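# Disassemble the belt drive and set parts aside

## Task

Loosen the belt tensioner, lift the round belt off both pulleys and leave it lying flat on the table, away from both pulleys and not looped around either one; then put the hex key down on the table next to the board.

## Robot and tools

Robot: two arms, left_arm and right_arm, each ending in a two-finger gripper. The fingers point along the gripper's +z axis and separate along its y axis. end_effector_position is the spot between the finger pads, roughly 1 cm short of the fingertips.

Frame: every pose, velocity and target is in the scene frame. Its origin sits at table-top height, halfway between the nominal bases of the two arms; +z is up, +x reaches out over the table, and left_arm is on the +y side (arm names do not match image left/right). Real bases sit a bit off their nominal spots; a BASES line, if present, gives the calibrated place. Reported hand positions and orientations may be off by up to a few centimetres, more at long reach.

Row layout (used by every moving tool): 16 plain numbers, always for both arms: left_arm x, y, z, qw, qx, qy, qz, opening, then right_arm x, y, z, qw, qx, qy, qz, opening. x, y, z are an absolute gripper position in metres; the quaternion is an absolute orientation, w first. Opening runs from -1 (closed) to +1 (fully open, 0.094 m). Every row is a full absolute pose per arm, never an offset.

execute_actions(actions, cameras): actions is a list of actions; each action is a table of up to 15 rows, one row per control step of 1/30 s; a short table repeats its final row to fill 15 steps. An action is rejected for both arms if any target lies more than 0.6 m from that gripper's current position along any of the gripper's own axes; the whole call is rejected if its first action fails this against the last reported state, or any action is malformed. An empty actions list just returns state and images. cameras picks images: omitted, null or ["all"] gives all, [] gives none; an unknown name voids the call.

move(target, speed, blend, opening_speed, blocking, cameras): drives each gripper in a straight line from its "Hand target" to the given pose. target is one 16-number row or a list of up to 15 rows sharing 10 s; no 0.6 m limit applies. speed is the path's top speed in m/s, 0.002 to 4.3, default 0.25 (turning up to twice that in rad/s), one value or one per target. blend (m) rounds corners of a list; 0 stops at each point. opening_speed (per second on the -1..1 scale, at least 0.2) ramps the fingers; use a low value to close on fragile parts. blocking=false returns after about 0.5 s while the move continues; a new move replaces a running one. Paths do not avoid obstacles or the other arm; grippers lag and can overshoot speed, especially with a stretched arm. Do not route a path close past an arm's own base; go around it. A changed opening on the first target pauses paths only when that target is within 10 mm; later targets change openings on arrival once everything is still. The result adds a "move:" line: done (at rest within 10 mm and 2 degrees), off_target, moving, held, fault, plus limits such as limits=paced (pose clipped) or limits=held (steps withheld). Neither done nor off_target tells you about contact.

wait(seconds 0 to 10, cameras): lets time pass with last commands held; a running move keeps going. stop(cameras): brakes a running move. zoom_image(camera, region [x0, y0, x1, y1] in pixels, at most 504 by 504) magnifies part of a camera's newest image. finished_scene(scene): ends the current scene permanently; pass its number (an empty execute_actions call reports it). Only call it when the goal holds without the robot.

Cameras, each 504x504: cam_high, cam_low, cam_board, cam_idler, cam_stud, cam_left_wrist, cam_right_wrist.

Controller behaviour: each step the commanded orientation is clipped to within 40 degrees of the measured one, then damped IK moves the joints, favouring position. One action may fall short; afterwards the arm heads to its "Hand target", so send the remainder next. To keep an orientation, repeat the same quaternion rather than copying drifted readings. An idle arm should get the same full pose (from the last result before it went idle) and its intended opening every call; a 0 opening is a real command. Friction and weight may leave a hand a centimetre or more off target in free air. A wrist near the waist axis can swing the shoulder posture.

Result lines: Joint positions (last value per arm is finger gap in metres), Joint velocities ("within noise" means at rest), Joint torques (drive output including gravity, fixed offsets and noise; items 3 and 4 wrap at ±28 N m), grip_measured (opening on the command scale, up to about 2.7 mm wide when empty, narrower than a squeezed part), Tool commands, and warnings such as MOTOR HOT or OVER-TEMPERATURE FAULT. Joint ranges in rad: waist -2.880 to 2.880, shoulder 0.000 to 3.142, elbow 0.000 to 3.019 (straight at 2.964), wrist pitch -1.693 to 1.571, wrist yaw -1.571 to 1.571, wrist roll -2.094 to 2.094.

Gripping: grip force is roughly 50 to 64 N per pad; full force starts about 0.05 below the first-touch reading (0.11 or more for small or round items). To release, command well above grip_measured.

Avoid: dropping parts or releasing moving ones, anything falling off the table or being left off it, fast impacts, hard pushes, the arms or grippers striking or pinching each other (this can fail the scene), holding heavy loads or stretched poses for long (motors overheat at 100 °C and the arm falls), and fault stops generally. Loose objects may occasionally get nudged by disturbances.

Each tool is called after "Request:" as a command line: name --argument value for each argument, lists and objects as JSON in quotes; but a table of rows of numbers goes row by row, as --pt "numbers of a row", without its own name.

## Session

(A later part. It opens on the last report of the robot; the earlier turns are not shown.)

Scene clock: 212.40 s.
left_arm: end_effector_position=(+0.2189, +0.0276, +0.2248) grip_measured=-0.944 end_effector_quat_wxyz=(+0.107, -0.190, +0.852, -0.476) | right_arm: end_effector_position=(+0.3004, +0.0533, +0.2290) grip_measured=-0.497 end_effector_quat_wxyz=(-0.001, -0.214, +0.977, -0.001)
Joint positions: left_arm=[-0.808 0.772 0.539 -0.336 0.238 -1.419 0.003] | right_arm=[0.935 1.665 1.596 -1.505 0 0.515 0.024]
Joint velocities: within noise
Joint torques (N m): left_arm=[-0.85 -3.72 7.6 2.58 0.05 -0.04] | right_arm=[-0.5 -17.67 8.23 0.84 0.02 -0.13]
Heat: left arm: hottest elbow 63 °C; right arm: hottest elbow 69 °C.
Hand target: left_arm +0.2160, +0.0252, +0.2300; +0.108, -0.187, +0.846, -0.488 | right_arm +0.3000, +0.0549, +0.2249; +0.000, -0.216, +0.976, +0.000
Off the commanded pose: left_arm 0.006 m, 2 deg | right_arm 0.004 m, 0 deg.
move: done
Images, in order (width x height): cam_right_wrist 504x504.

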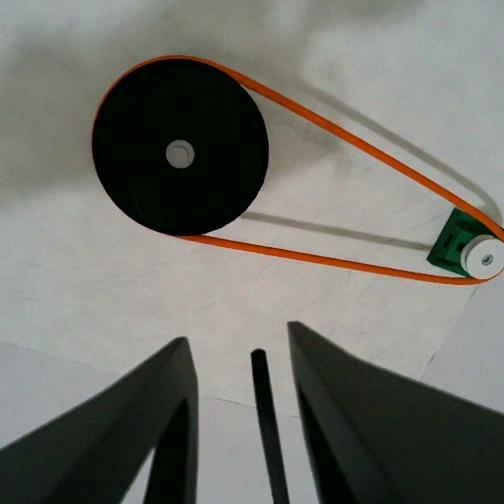

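Request:
move --pt "0.2160 0.0250 0.230 0.1082 -0.1874 0.8455 -0.4881 -1 0.3090 0.0540 0.2230 0 -0.2164 0.9763 0 -0.5" --pt "0.2160 0.0250 0.230 0.1082 -0.1874 0.8455 -0.4881 -1 0.3090 0.0545 0.2120 0 -0.2164 0.9763 0 -0.5" --speed 0.04 --cameras '["cam_right_wrist","cam_board"]'

Request:
zoom_image --camera "cam_board" --region '[250, 0, 450, 100]'

Scene clock: 218.83 s.
left_arm: end_effector_position=(+0.2187, +0.0275, +0.2248) grip_measured=-0.944 end_effector_quat_wxyz=(+0.106, -0.190, +0.852, -0.476) | right_arm: end_effector_position=(+0.3023, +0.0559, +0.2233) grip_measured=-0.497 end_effector_quat_wxyz=(+0.004, -0.217, +0.976, +0.004)
Joint positions: left_arm=[-0.808 0.772 0.539 -0.336 0.238 -1.419 0.003] | right_arm=[0.935 1.665 1.581 -1.475 0 0.509 0.024]
Joint velocities: within noise
Joint torques (N m): left_arm=[-0.85 -3.72 7.61 2.58 0.04 -0.03] | right_arm=[-1.67 -15.91 8.29 1.1 0.02 -0.2]
Heat: left arm: hottest elbow 63 °C; right arm: hottest elbow 67 °C.
Hand target: left_arm +0.2159, +0.0251, +0.2300; +0.108, -0.187, +0.846, -0.488 | right_arm +0.3088, +0.0542, +0.2120; +0.000, -0.216, +0.976, +0.000
Off the commanded pose: left_arm 0.006 m, 2 deg | right_arm 0.013 m, 1 deg.
move: off_target (right_arm)
Images, in order (width x height): cam_board 504x504, cam_right_wrist 504x504.

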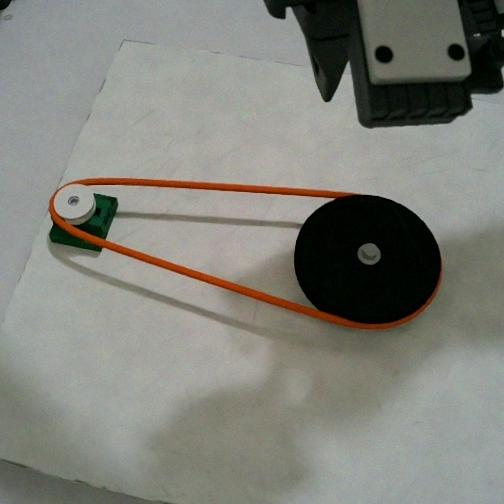

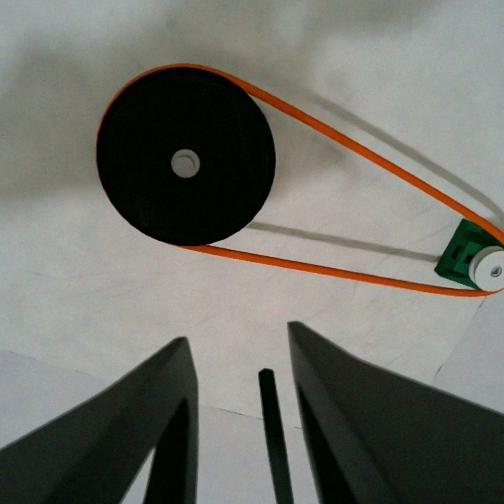

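Scaled by 2.520.

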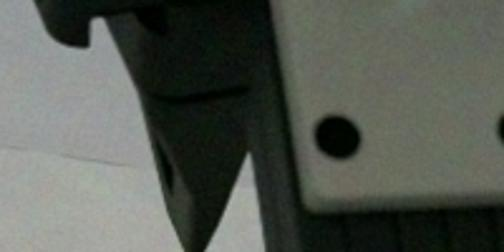

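Request:
move --pt "0.2160 0.0250 0.230 0.1082 -0.1874 0.8455 -0.4881 -1 0.3150 0.0540 0.2100 0 -0.2164 0.9763 0 -0.5" --speed 0.04 --cameras '["cam_right_wrist","cam_low"]'

Request:
zoom_image --camera "cam_low" --region '[210, 170, 310, 240]'

Scene clock: 224.50 s.
left_arm: end_effector_position=(+0.2187, +0.0275, +0.2248) grip_measured=-0.944 end_effector_quat_wxyz=(+0.106, -0.190, +0.852, -0.476) | right_arm: end_effector_position=(+0.3063, +0.0548, +0.2196) grip_measured=-0.497 end_effector_quat_wxyz=(+0.003, -0.218, +0.976, +0.003)
Joint positions: left_arm=[-0.808 0.772 0.539 -0.336 0.238 -1.419 0.003] | right_arm=[0.928 1.672 1.581 -1.472 0 0.499 0.024]
Joint velocities: within noise
Joint torques (N m): left_arm=[-0.79 -3.66 7.61 2.58 0.06 -0.04] | right_arm=[-1.9 -15.91 8.7 0.92 0.02 -0.18]
Heat: left arm: hottest elbow 63 °C; right arm: hottest elbow 67 °C.
Hand target: left_arm +0.2159, +0.0251, +0.2300; +0.108, -0.187, +0.846, -0.488 | right_arm +0.3147, +0.0538, +0.2101; +0.000, -0.216, +0.976, +0.000
Off the commanded pose: left_arm 0.006 m, 2 deg | right_arm 0.013 m, 0 deg.
move: off_target (right_arm)
Images, in order (width x height): cam_low 504x504, cam_right_wrist 504x504.

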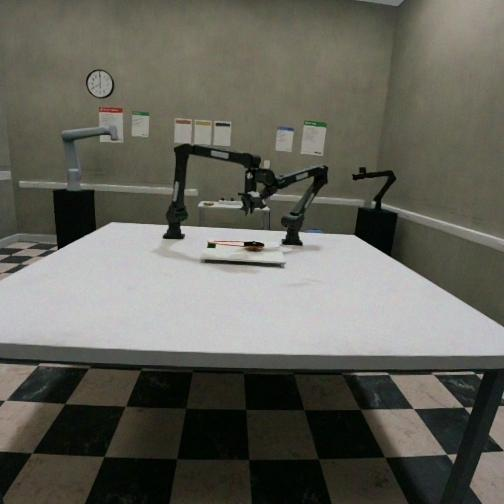

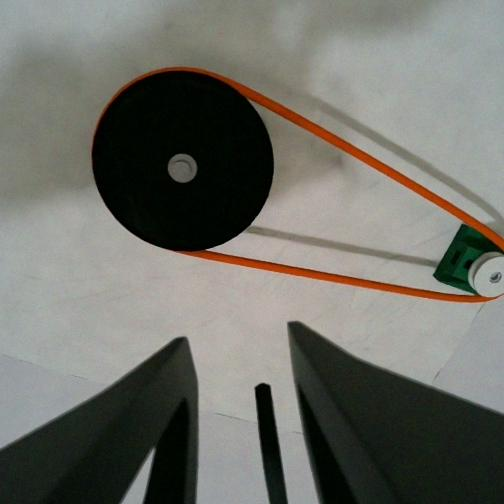

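Scaled by 5.040.

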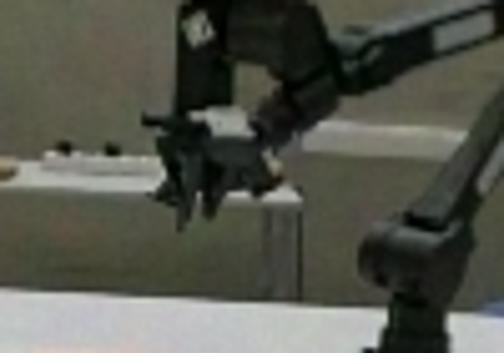

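Request:
zoom_image --camera "cam_right_wrist" --region '[180, 310, 360, 490]'

Scaled by 2.800.

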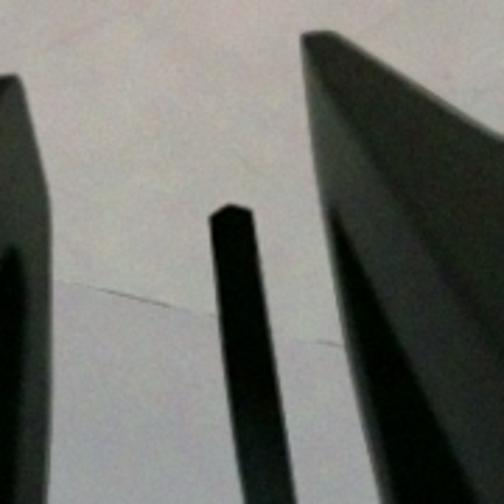

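Request:
move --pt "0.2160 0.0250 0.230 0.1082 -0.1874 0.8455 -0.4881 -1 0.3050 0.0550 0.2500 0 -0.2164 0.9763 0 -0.5" --pt "0.2160 0.0250 0.230 0.1082 -0.1874 0.8455 -0.4881 -1 0.2750 0.0380 0.2450 0 -0.2164 0.9763 0 -0.5" --speed 0.05 --cameras '["cam_right_wrist"]'

Request:
zoom_image --camera "cam_right_wrist" --region '[120, 200, 370, 450]'

Scene clock: 258.23 s.
left_arm: end_effector_position=(+0.2187, +0.0275, +0.2248) grip_measured=-0.944 end_effector_quat_wxyz=(+0.106, -0.190, +0.852, -0.476) | right_arm: end_effector_position=(+0.2804, +0.0340, +0.2445) grip_measured=-0.497 end_effector_quat_wxyz=(-0.005, -0.215, +0.977, -0.004)
Joint positions: left_arm=[-0.808 0.772 0.539 -0.336 0.238 -1.419 0.003] | right_arm=[0.946 1.597 1.552 -1.539 0 0.523 0.024]
Joint velocities: within noise
Joint torques (N m): left_arm=[-0.73 -3.78 7.62 2.61 0.05 -0.04] | right_arm=[0.38 -17.08 8.21 0.85 0.01 -0.04]
Heat: left arm: hottest elbow 64 °C; right arm: hottest elbow 64 °C.
Hand target: left_arm +0.2159, +0.0251, +0.2300; +0.108, -0.187, +0.846, -0.488 | right_arm +0.2751, +0.0379, +0.2450; +0.000, -0.216, +0.976, +0.000
Off the commanded pose: left_arm 0.006 m, 2 deg | right_arm 0.007 m, 1 deg.
move: done
Images, in order (width x height): cam_right_wrist 504x504.

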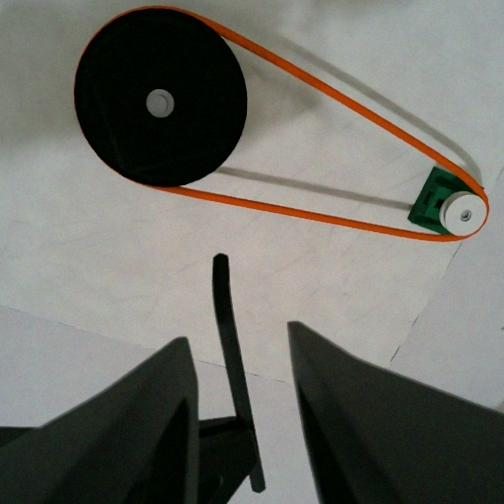

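Scaled by 2.016.

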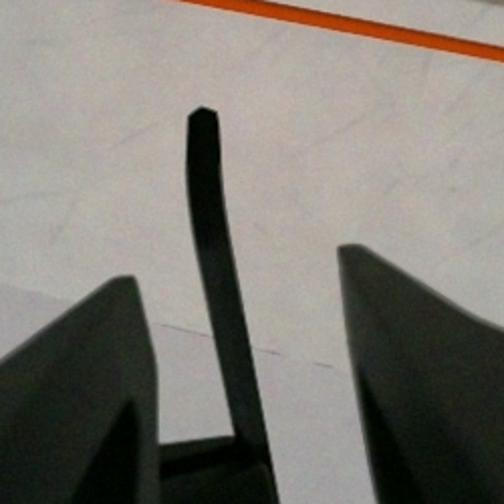

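Request:
move --pt "0.2160 0.0250 0.230 0.1082 -0.1874 0.8455 -0.4881 -1 0.2690 0.0460 0.2330 0 -0.2164 0.9763 0 -0.5" --speed 0.05 --cameras '["cam_right_wrist"]'

Scene clock: 268.43 s.
left_arm: end_effector_position=(+0.2187, +0.0275, +0.2248) grip_measured=-0.944 end_effector_quat_wxyz=(+0.106, -0.190, +0.852, -0.476) | right_arm: end_effector_position=(+0.2740, +0.0411, +0.2373) grip_measured=-0.497 end_effector_quat_wxyz=(-0.001, -0.215, +0.977, -0.001)
Joint positions: left_arm=[-0.808 0.772 0.539 -0.336 0.238 -1.419 0.003] | right_arm=[0.965 1.597 1.534 -1.51 0 0.542 0.024]
Joint velocities: within noise
Joint torques (N m): left_arm=[-0.79 -3.78 7.65 2.61 0.07 -0.03] | right_arm=[0.5 -16.03 8.17 0.91 0 0.01]
Heat: left arm: hottest elbow 64 °C; right arm: hottest elbow 63 °C.
Hand target: left_arm +0.2159, +0.0251, +0.2300; +0.108, -0.187, +0.846, -0.488 | right_arm +0.2690, +0.0458, +0.2330; +0.000, -0.216, +0.976, +0.000
Off the commanded pose: left_arm 0.006 m, 2 deg | right_arm 0.008 m, 0 deg.
move: done
Images, in order (width x height): cam_right_wrist 504x504.

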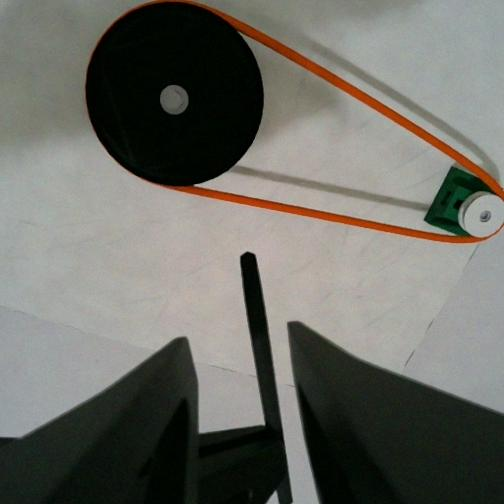

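Request:
move --pt "0.2160 0.0250 0.230 0.1082 -0.1874 0.8455 -0.4881 -1 0.2700 0.0420 0.2150 0 -0.2164 0.9763 0 -0.5" --speed 0.04 --cameras '["cam_right_wrist","cam_left_wrist","cam_board"]'

Scene clock: 273.20 s.
left_arm: end_effector_position=(+0.2167, +0.0300, +0.2165) grip_measured=-0.944 end_effector_quat_wxyz=(+0.103, -0.193, +0.855, -0.470) | right_arm: end_effector_position=(+0.2737, +0.0408, +0.2232) grip_measured=-0.497 end_effector_quat_wxyz=(+0.002, -0.215, +0.977, +0.003)
Joint positions: left_arm=[-0.808 0.772 0.524 -0.336 0.238 -1.422 0.003] | right_arm=[0.965 1.593 1.492 -1.463 -0.001 0.544 0.024]
Joint velocities: within noise
Joint torques (N m): left_arm=[-0.79 -3.78 8.51 2.56 0.07 -0.01] | right_arm=[-0.09 -15.85 7.46 1.03 0.05 -0.07]
Heat: left arm: hottest elbow 64 °C; right arm: hottest elbow 63 °C.
Hand target: left_arm +0.2158, +0.0253, +0.2300; +0.108, -0.187, +0.846, -0.488 | right_arm +0.2700, +0.0419, +0.2151; +0.000, -0.216, +0.976, +0.000
Off the commanded pose: left_arm 0.014 m, 2 deg | right_arm 0.009 m, 0 deg.
move: off_target (left_arm)
Images, in order (width x height): cam_board 504x504, cam_left_wrist 504x504, cam_right_wrist 504x504.

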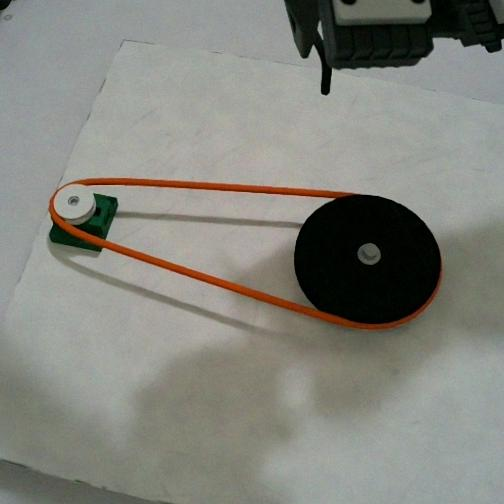

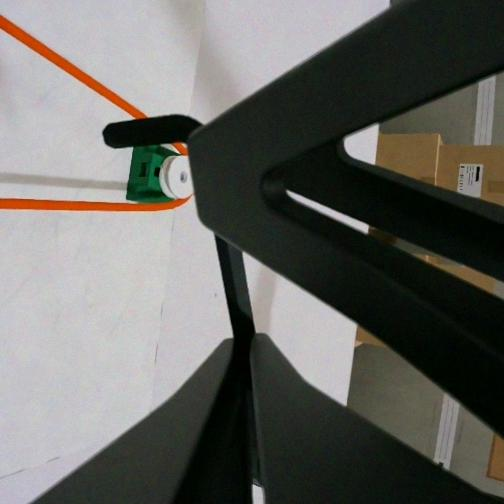

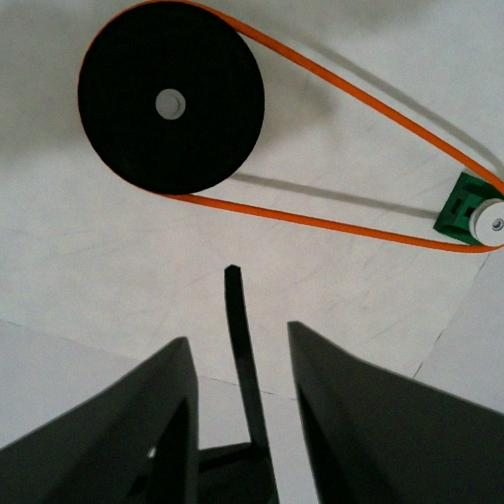

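Request:
move --pt "0.2160 0.0250 0.230 0.1082 -0.1874 0.8455 -0.4881 -1 0.2700 0.0420 0.2330 0 -0.2164 0.9763 0 -0.5" --speed 0.05 --cameras '["cam_right_wrist","cam_left_wrist","cam_low","cam_high"]'

Request:
zoom_image --camera "cam_low" --region '[220, 170, 290, 230]'

Request:
zoom_image --camera "cam_high" --region '[290, 190, 410, 310]'

Scene clock: 277.77 s.
left_arm: end_effector_position=(+0.2167, +0.0300, +0.2165) grip_measured=-0.944 end_effector_quat_wxyz=(+0.103, -0.193, +0.855, -0.470) | right_arm: end_effector_position=(+0.2708, +0.0365, +0.2233) grip_measured=-0.497 end_effector_quat_wxyz=(-0.005, -0.215, +0.977, -0.005)
Joint positions: left_arm=[-0.808 0.772 0.524 -0.336 0.238 -1.423 0.003] | right_arm=[0.965 1.593 1.492 -1.484 -0.001 0.544 0.024]
Joint velocities: within noise
Joint torques (N m): left_arm=[-0.73 -3.72 8.54 2.56 0.07 0] | right_arm=[-0.15 -16.32 10.73 0.08 0.04 -0.07]
Heat: left arm: hottest elbow 63 °C; right arm: hottest elbow 63 °C.
Hand target: left_arm +0.2159, +0.0253, +0.2300; +0.108, -0.188, +0.846, -0.488 | right_arm +0.2699, +0.0418, +0.2329; +0.000, -0.216, +0.976, +0.000
Off the commanded pose: left_arm 0.014 m, 2 deg | right_arm 0.011 m, 1 deg.
move: off_target (left_arm, right_arm)
Images, in order (width x height): cam_high 504x504, cam_low 504x504, cam_left_wrist 504x504, cam_right_wrist 504x504.

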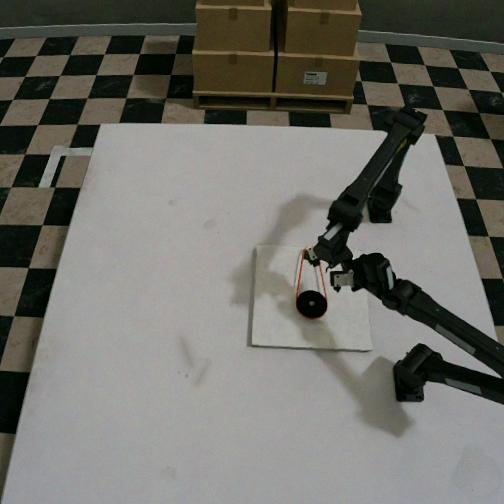

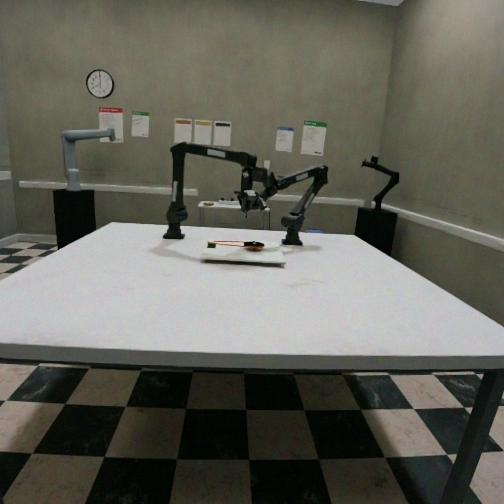

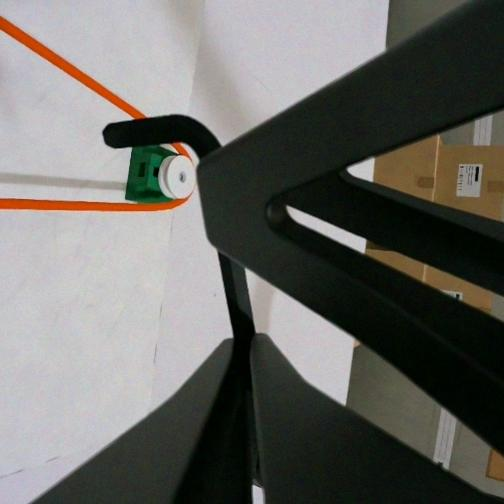

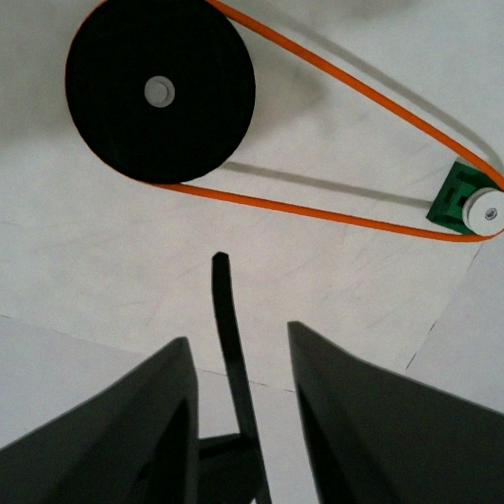

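Scaled by 7.200.

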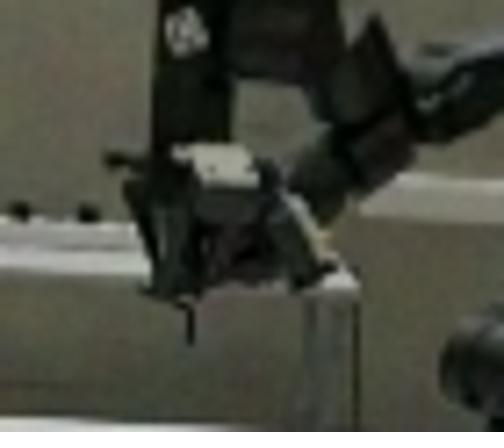

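Scaled by 4.200.

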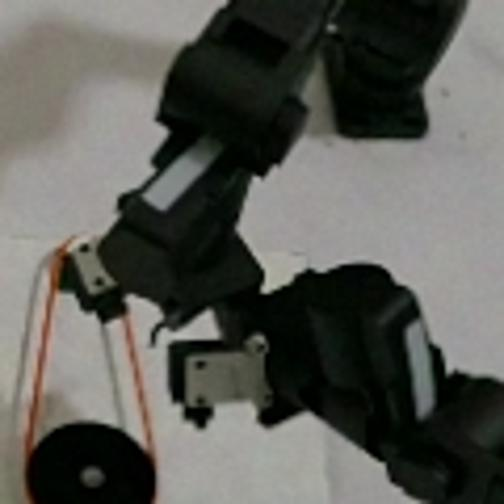

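Request:
move --pt "0.2160 0.0250 0.230 0.1082 -0.1874 0.8455 -0.4881 -1 0.2800 -0.0300 0.2900 0 -0.2164 0.9763 0 -0.5" --pt "0.2510 0.0530 0.215 -0.0868 0.1504 0.8529 -0.4924 -1 0.3400 -0.0300 0.2600 -0.2383 0.1684 0.9556 0.0419 -0.5" --speed 0.1

Scene clock: 310.37 s.
left_arm: end_effector_position=(+0.2300, +0.0597, +0.1934) grip_measured=-0.944 end_effector_quat_wxyz=(-0.111, +0.138, +0.857, -0.484) | right_arm: end_effector_position=(+0.3238, -0.0340, +0.2482) grip_measured=-0.497 end_effector_quat_wxyz=(-0.211, +0.170, +0.960, +0.070)
Joint positions: left_arm=[-0.41 1.221 0.802 -1.035 1.035 -0.2 0.003] | right_arm=[0.631 1.635 1.56 -1.696 -0.404 0.952 0.024]
Joint velocities: within noise
Joint torques (N m): left_arm=[1.14 -6.42 11.17 0.27 0.84 0.22] | right_arm=[-1.85 -14.92 12.85 -0.34 -0.32 0.01]
Heat: left arm: hottest elbow 63 °C; right arm: hottest elbow 68 °C.
Hand target: left_arm +0.2498, +0.0540, +0.2150; -0.086, +0.150, +0.853, -0.492 | right_arm +0.3391, -0.0305, +0.2593; -0.202, +0.180, +0.959, +0.080
Off the commanded pose: left_arm 0.031 m, 3 deg | right_arm 0.020 m, 4 deg.
joint sent to its limit (right arm) — joint 4 (wrist pitch), lower limit. The joint targets are off in orientation, not in position.
move: off_target (left_arm, right_arm)

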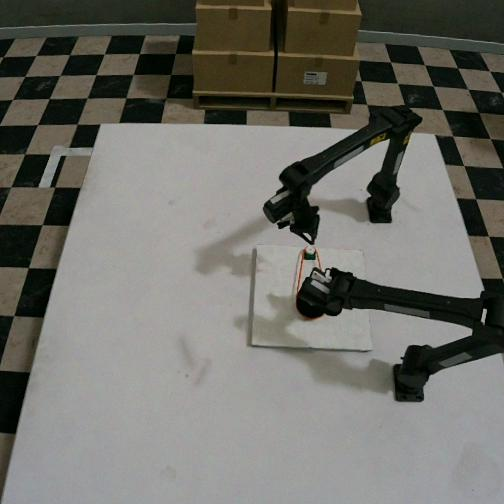

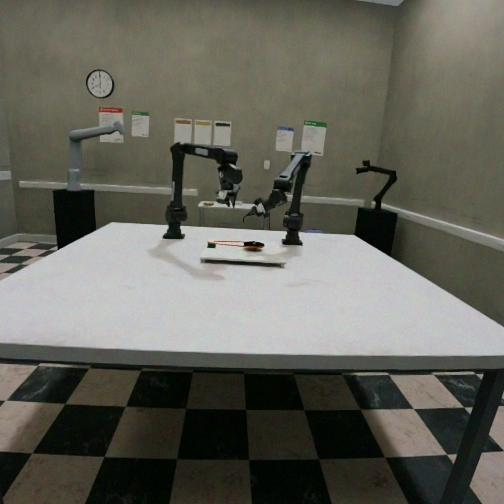

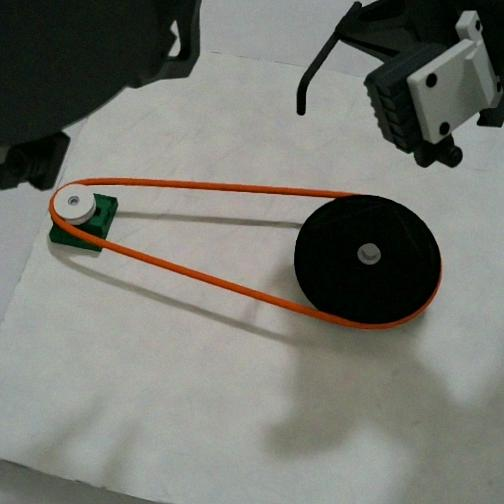

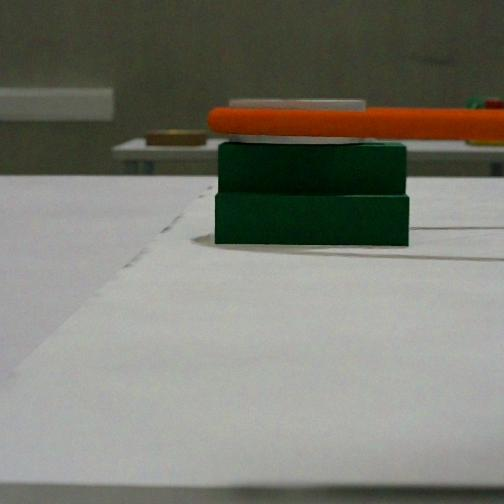

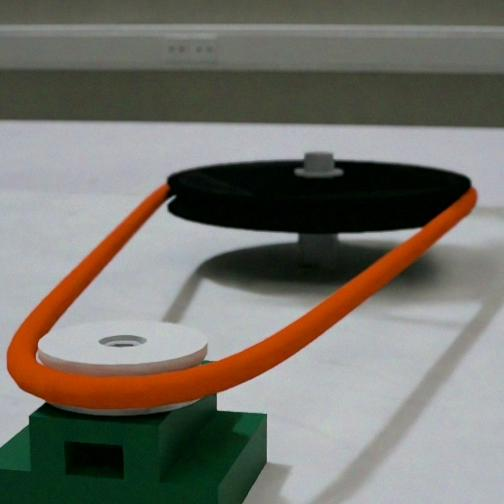

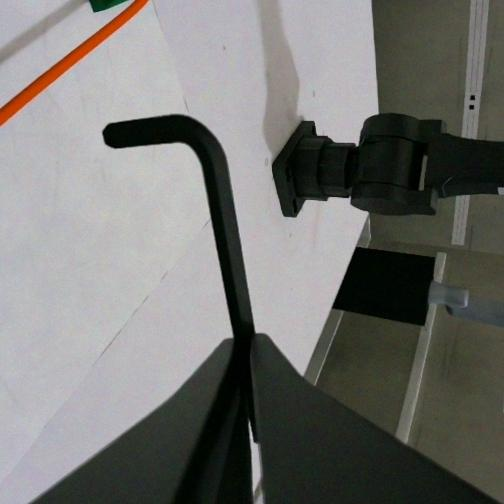

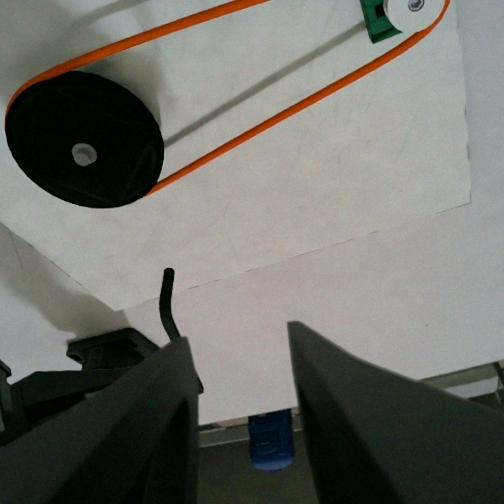

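Request:
move --pt "0.2510 0.0530 0.215 -0.0868 0.1504 0.8529 -0.4924 -1 0.3000 0.0320 0.2250 -0.2383 0.1684 0.9556 0.0419 -0.5" --speed 0.06 --cameras '["cam_right_wrist","cam_board"]'

Request:
zoom_image --camera "cam_right_wrist" --region '[100, 220, 350, 470]'

Scene clock: 325.33 s.
left_arm: end_effector_position=(+0.2301, +0.0597, +0.1935) grip_measured=-0.944 end_effector_quat_wxyz=(-0.110, +0.139, +0.857, -0.484) | right_arm: end_effector_position=(+0.2907, +0.0153, +0.2169) grip_measured=-0.497 end_effector_quat_wxyz=(-0.250, +0.173, +0.952, +0.027)
Joint positions: left_arm=[-0.41 1.221 0.802 -1.035 1.035 -0.198 0.003] | right_arm=[0.75 1.726 1.579 -1.696 -0.436 1.059 0.024]
Joint velocities: within noise
Joint torques (N m): left_arm=[1.2 -6.36 11.18 0.25 0.84 0.2] | right_arm=[0.15 -16.5 12.51 0.28 -0.32 -0.02]
Heat: left arm: hottest elbow 68 °C; right arm: hottest elbow 74 °C.
Hand target: left_arm +0.2497, +0.0540, +0.2151; -0.086, +0.150, +0.853, -0.492 | right_arm +0.2992, +0.0313, +0.2252; -0.238, +0.168, +0.956, +0.042
Off the commanded pose: left_arm 0.031 m, 3 deg | right_arm 0.021 m, 2 deg.
move: off_target (left_arm, right_arm)
Images, in order (width x height): cam_board 504x504, cam_right_wrist 504x504.

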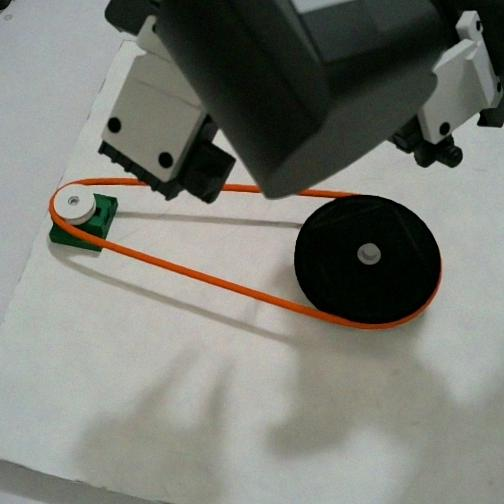

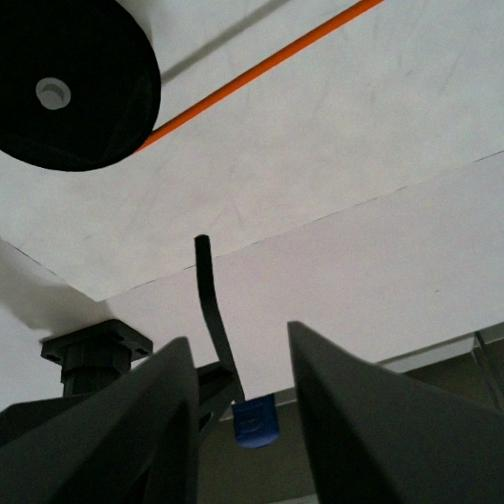

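Scaled by 2.016.

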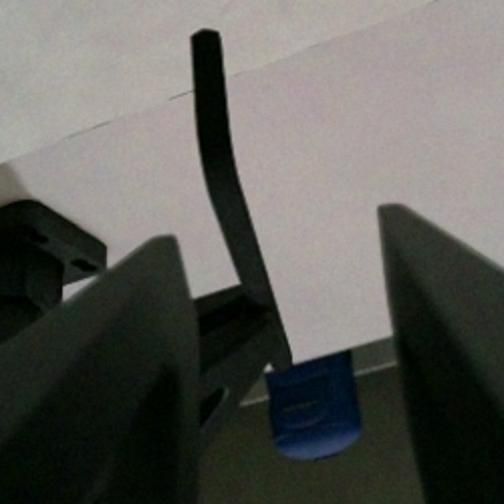

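Request:
move --pt "0.2510 0.0530 0.215 -0.0868 0.1504 0.8529 -0.4924 -1 0.2820 0.0300 0.1950 -0.2383 0.1684 0.9556 0.0419 -0.5" --speed 0.06 --cameras '["cam_right_wrist"]'

Scene clock: 332.47 s.
left_arm: end_effector_position=(+0.2302, +0.0598, +0.1935) grip_measured=-0.944 end_effector_quat_wxyz=(-0.110, +0.138, +0.857, -0.484) | right_arm: end_effector_position=(+0.2877, +0.0259, +0.1951) grip_measured=-0.497 end_effector_quat_wxyz=(-0.240, +0.171, +0.955, +0.040)
Joint positions: left_arm=[-0.41 1.221 0.802 -1.035 1.035 -0.198 0.003] | right_arm=[0.769 1.726 1.527 -1.599 -0.44 1.083 0.024]
Joint velocities: within noise
Joint torques (N m): left_arm=[1.08 -6.3 11.17 0.25 0.83 0.19] | right_arm=[0.44 -18.37 7.69 0.44 -0.33 -0.02]
Heat: left arm: hottest elbow 71 °C; right arm: hottest elbow 73 °C.
Hand target: left_arm +0.2497, +0.0540, +0.2151; -0.086, +0.150, +0.853, -0.492 | right_arm +0.2820, +0.0299, +0.1950; -0.238, +0.168, +0.956, +0.042
Off the commanded pose: left_arm 0.031 m, 3 deg | right_arm 0.007 m, 0 deg.
move: off_target (left_arm)
Images, in order (width x height): cam_right_wrist 504x504.

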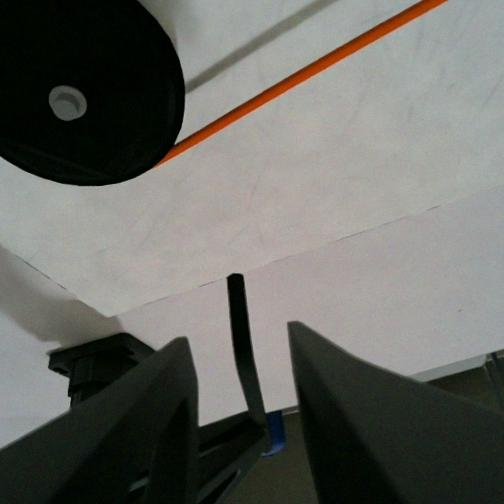

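Request:
move --pt "0.2510 0.0530 0.215 -0.0868 0.1504 0.8529 -0.4924 -1 0.2720 0.0345 0.1820 -0.2383 0.1684 0.9556 0.0419 -0.5" --speed 0.06 --cameras '["cam_right_wrist"]'

Scene clock: 337.00 s.
left_arm: end_effector_position=(+0.2302, +0.0598, +0.1933) grip_measured=-0.944 end_effector_quat_wxyz=(-0.110, +0.138, +0.857, -0.484) | right_arm: end_effector_position=(+0.2778, +0.0312, +0.1806) grip_measured=-0.497 end_effector_quat_wxyz=(-0.241, +0.170, +0.955, +0.039)
Joint positions: left_arm=[-0.41 1.222 0.802 -1.035 1.035 -0.198 0.003] | right_arm=[0.79 1.726 1.488 -1.554 -0.444 1.105 0.024]
Joint velocities: within noise
Joint torques (N m): left_arm=[1.14 -6.36 11.18 0.28 0.84 0.19] | right_arm=[0.44 -18.49 7.54 0.36 -0.33 0]
Heat: left arm: hottest elbow 72 °C; right arm: hottest elbow 72 °C.
Hand target: left_arm +0.2498, +0.0540, +0.2150; -0.086, +0.150, +0.853, -0.492 | right_arm +0.2720, +0.0345, +0.1820; -0.238, +0.168, +0.956, +0.042
Off the commanded pose: left_arm 0.031 m, 3 deg | right_arm 0.007 m, 0 deg.
move: off_target (left_arm)
Images, in order (width x height): cam_right_wrist 504x504.

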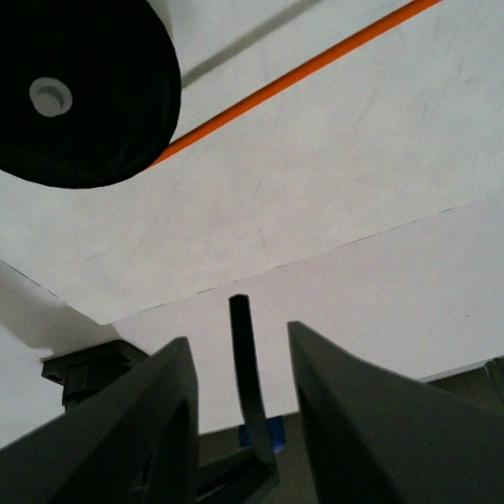

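Request:
move --pt "0.2510 0.0530 0.215 -0.0868 0.1504 0.8529 -0.4924 -1 0.2635 0.0378 0.1730 -0.2383 0.1684 0.9556 0.0419 -0.5" --speed 0.04 --cameras '["cam_right_wrist","cam_left_wrist"]'

Request:
zoom_image --camera "cam_right_wrist" --region '[150, 270, 350, 470]'

Scene clock: 341.10 s.
left_arm: end_effector_position=(+0.2301, +0.0601, +0.1929) grip_measured=-0.944 end_effector_quat_wxyz=(-0.111, +0.137, +0.857, -0.484) | right_arm: end_effector_position=(+0.2708, +0.0336, +0.1719) grip_measured=-0.497 end_effector_quat_wxyz=(-0.240, +0.172, +0.954, +0.040)
Joint positions: left_arm=[-0.409 1.223 0.802 -1.037 1.035 -0.198 0.003] | right_arm=[0.804 1.721 1.459 -1.521 -0.447 1.123 0.024]
Joint velocities: within noise
Joint torques (N m): left_arm=[0.97 -6.48 11.17 0.32 0.84 0.19] | right_arm=[0.67 -18.14 7.43 0.42 -0.34 -0.02]
Heat: left arm: hottest elbow 73 °C; right arm: hottest elbow 71 °C.
Hand target: left_arm +0.2497, +0.0540, +0.2150; -0.086, +0.150, +0.853, -0.492 | right_arm +0.2635, +0.0376, +0.1729; -0.238, +0.168, +0.956, +0.042
Off the commanded pose: left_arm 0.031 m, 3 deg | right_arm 0.009 m, 1 deg.
move: off_target (left_arm)
Images, in order (width x height): cam_left_wrist 504x504, cam_right_wrist 504x504.

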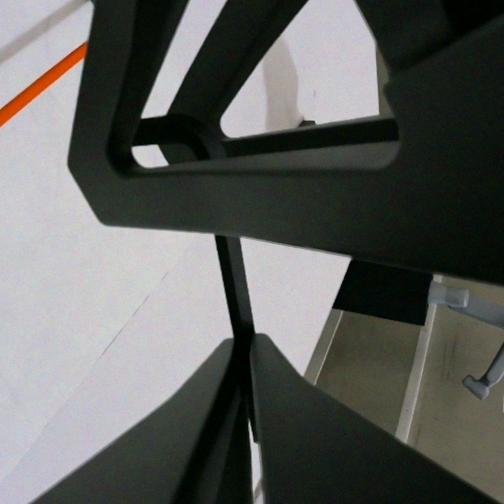

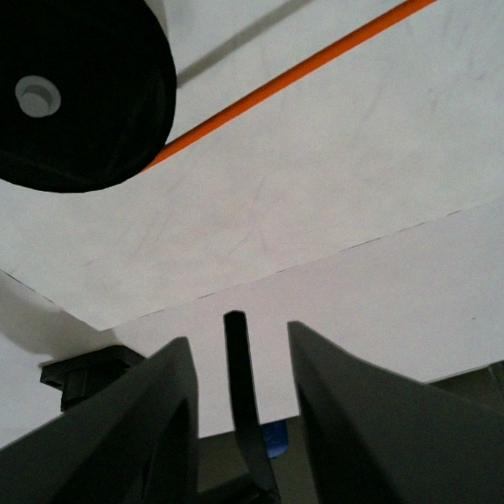

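Scaled by 2.520.

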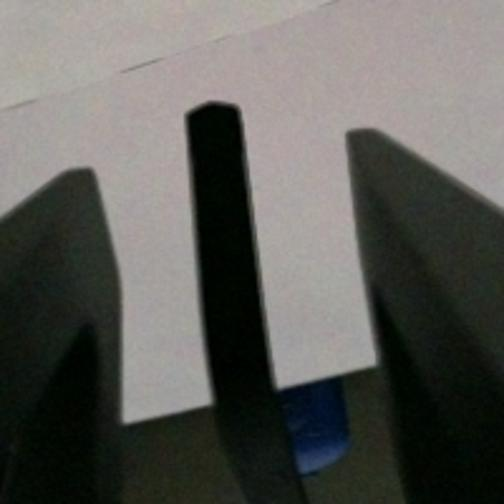

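Request:
move --pt "0.2510 0.0530 0.215 -0.0868 0.1504 0.8529 -0.4924 -1 0.2635 0.0378 0.1730 -0.2383 0.1684 0.9556 0.0419 -1" --speed 0.04 --opening_speed 0.25 --cameras '["cam_right_wrist","cam_left_wrist","cam_low"]'

Request:
zoom_image --camera "cam_right_wrist" --region '[150, 270, 350, 470]'

Scene clock: 347.80 s.
left_arm: end_effector_position=(+0.2302, +0.0602, +0.1929) grip_measured=-0.944 end_effector_quat_wxyz=(-0.111, +0.137, +0.857, -0.484) | right_arm: end_effector_position=(+0.2710, +0.0337, +0.1720) grip_measured=-0.908 end_effector_quat_wxyz=(-0.240, +0.173, +0.954, +0.040)
Joint positions: left_arm=[-0.408 1.223 0.802 -1.037 1.035 -0.197 0.003] | right_arm=[0.804 1.721 1.459 -1.52 -0.447 1.125 0.004]
Joint velocities: within noise
Joint torques (N m): left_arm=[1.03 -6.48 11.17 0.35 0.84 0.18] | right_arm=[0.67 -18.49 7.39 0.38 -0.35 -0.02]
Heat: left arm: hottest elbow 74 °C; right arm: hottest elbow 70 °C.
Hand target: left_arm +0.2496, +0.0540, +0.2150; -0.086, +0.150, +0.853, -0.492 | right_arm +0.2636, +0.0376, +0.1730; -0.238, +0.168, +0.956, +0.042
Off the commanded pose: left_arm 0.031 m, 3 deg | right_arm 0.009 m, 1 deg.
move: off_target (left_arm)
Images, in order (width x height): cam_low 504x504, cam_left_wrist 504x504, cam_right_wrist 504x504.

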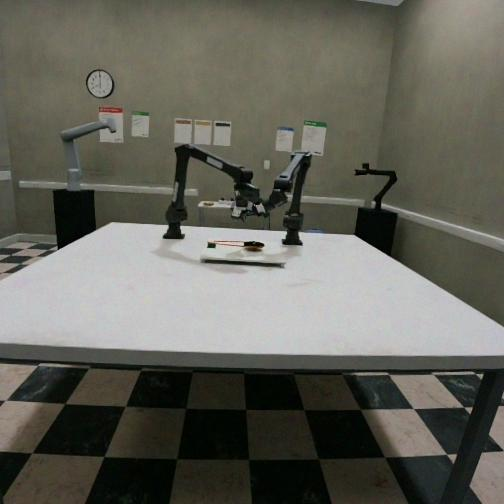

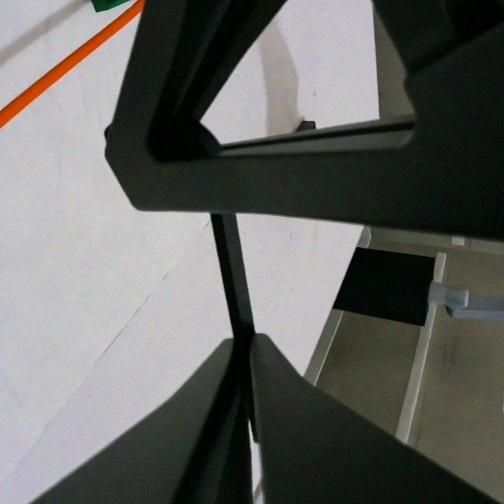

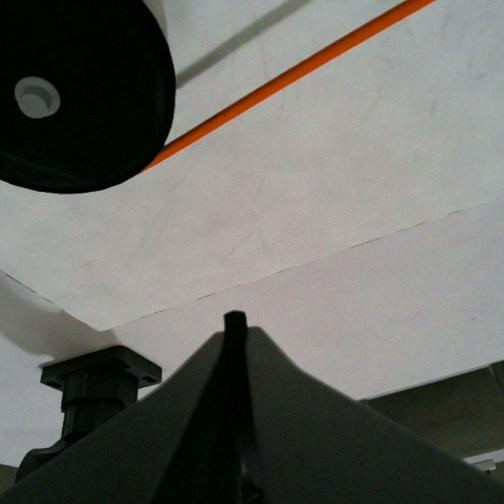

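Scaled by 2.520.

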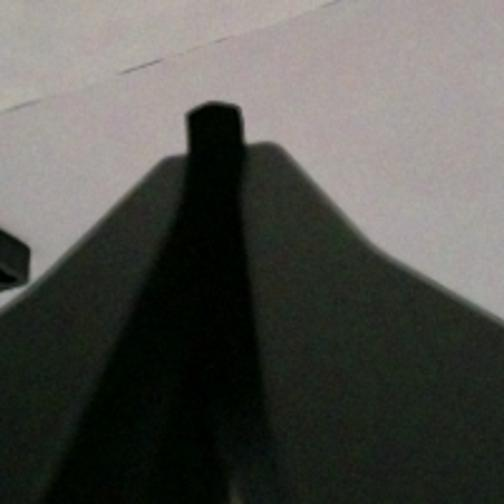

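Request:
move --pt "0.2510 0.0530 0.215 -0.0868 0.1504 0.8529 -0.4924 -0.6 0.2635 0.0378 0.1730 -0.2383 0.1684 0.9556 0.0419 -1" --pt "0.2660 0.1050 0.235 -0.0868 0.1504 0.8529 -0.4924 -0.6 0.2635 0.0378 0.1730 -0.2383 0.1684 0.9556 0.0419 -1" --pt "0.2300 0.3000 0.240 -0.0868 0.1504 0.8529 -0.4924 -0.6 0.2635 0.0378 0.1730 -0.2383 0.1684 0.9556 0.0419 -1" --speed '[0.05,0.06,0.2]' --cameras '["cam_right_wrist","cam_left_wrist","cam_low","cam_board"]'

Request:
zoom_image --camera "cam_right_wrist" --region '[100, 270, 350, 504]'

Scene clock: 356.93 s.
left_arm: end_effector_position=(+0.2348, +0.2982, +0.2369) grip_measured=-0.602 end_effector_quat_wxyz=(+0.070, +0.079, +0.923, -0.369) | right_arm: end_effector_position=(+0.2701, +0.0343, +0.1720) grip_measured=-0.908 end_effector_quat_wxyz=(-0.240, +0.172, +0.955, +0.040)
Joint positions: left_arm=[0.406 0.999 0.857 -1.676 0.738 0.629 0.019] | right_arm=[0.806 1.721 1.459 -1.52 -0.447 1.125 0.004]
Joint velocities: within noise
Joint torques (N m): left_arm=[0.97 -4.95 6.65 -0.29 0.5 0.19] | right_arm=[0.5 -18.37 7.39 0.4 -0.35 -0.03]
Heat: left arm: hottest elbow 75 °C; right arm: hottest elbow 68 °C.
Hand target: left_arm +0.2310, +0.2990, +0.2389; +0.073, +0.081, +0.923, -0.368 | right_arm +0.2634, +0.0378, +0.1730; -0.238, +0.168, +0.956, +0.042
Off the commanded pose: left_arm 0.006 m, 26 deg | right_arm 0.007 m, 1 deg.
joint sent to its limit (left arm) — joint 4 (wrist pitch), lower limit. The joint targets are off in orientation, not in position.
move: off_target (left_arm)
Images, in order (width x height): cam_low 504x504, cam_board 504x504, cam_left_wrist 504x504, cam_right_wrist 504x504.

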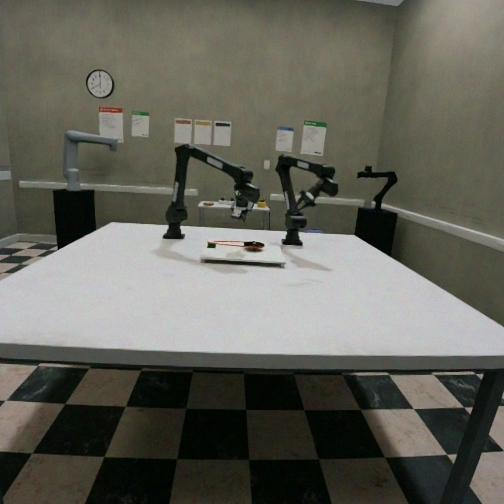

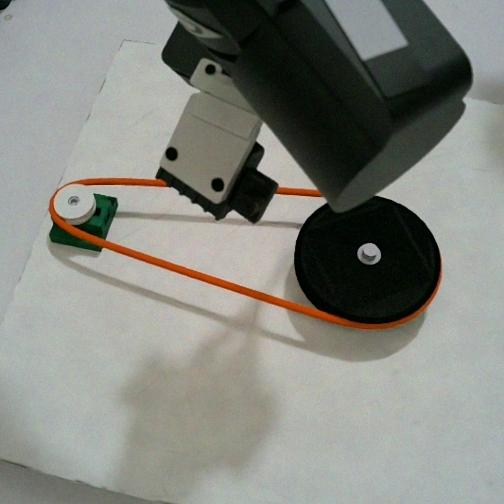

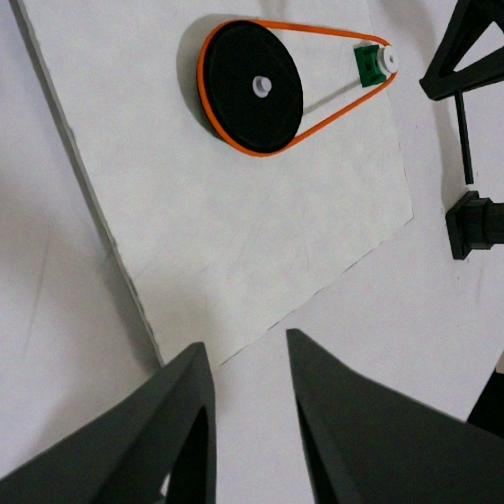

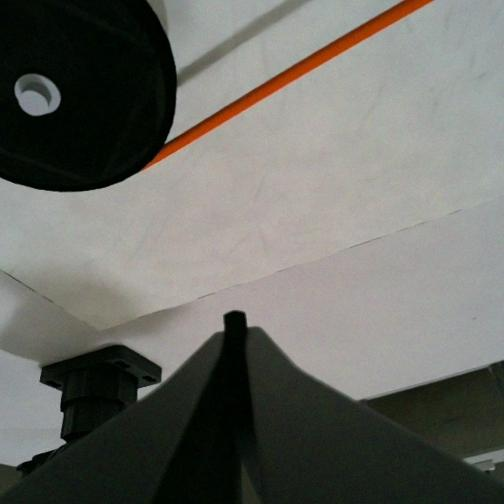

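Scaled by 2.016.

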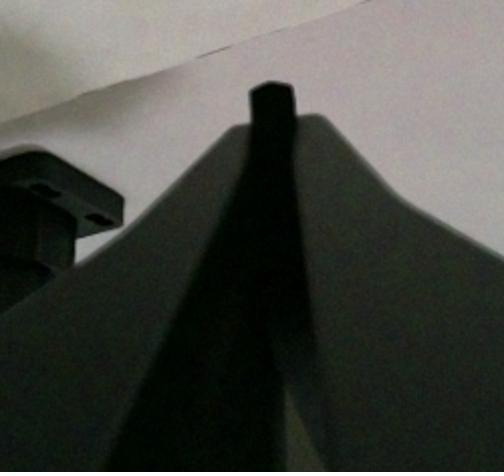

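Request:
zoom_image --camera "cam_left_wrist" --region '[380, 0, 504, 200]'

Scaled by 2.520.

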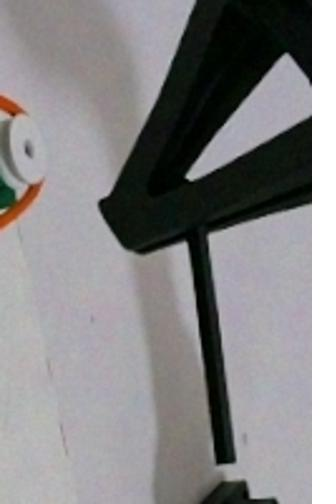

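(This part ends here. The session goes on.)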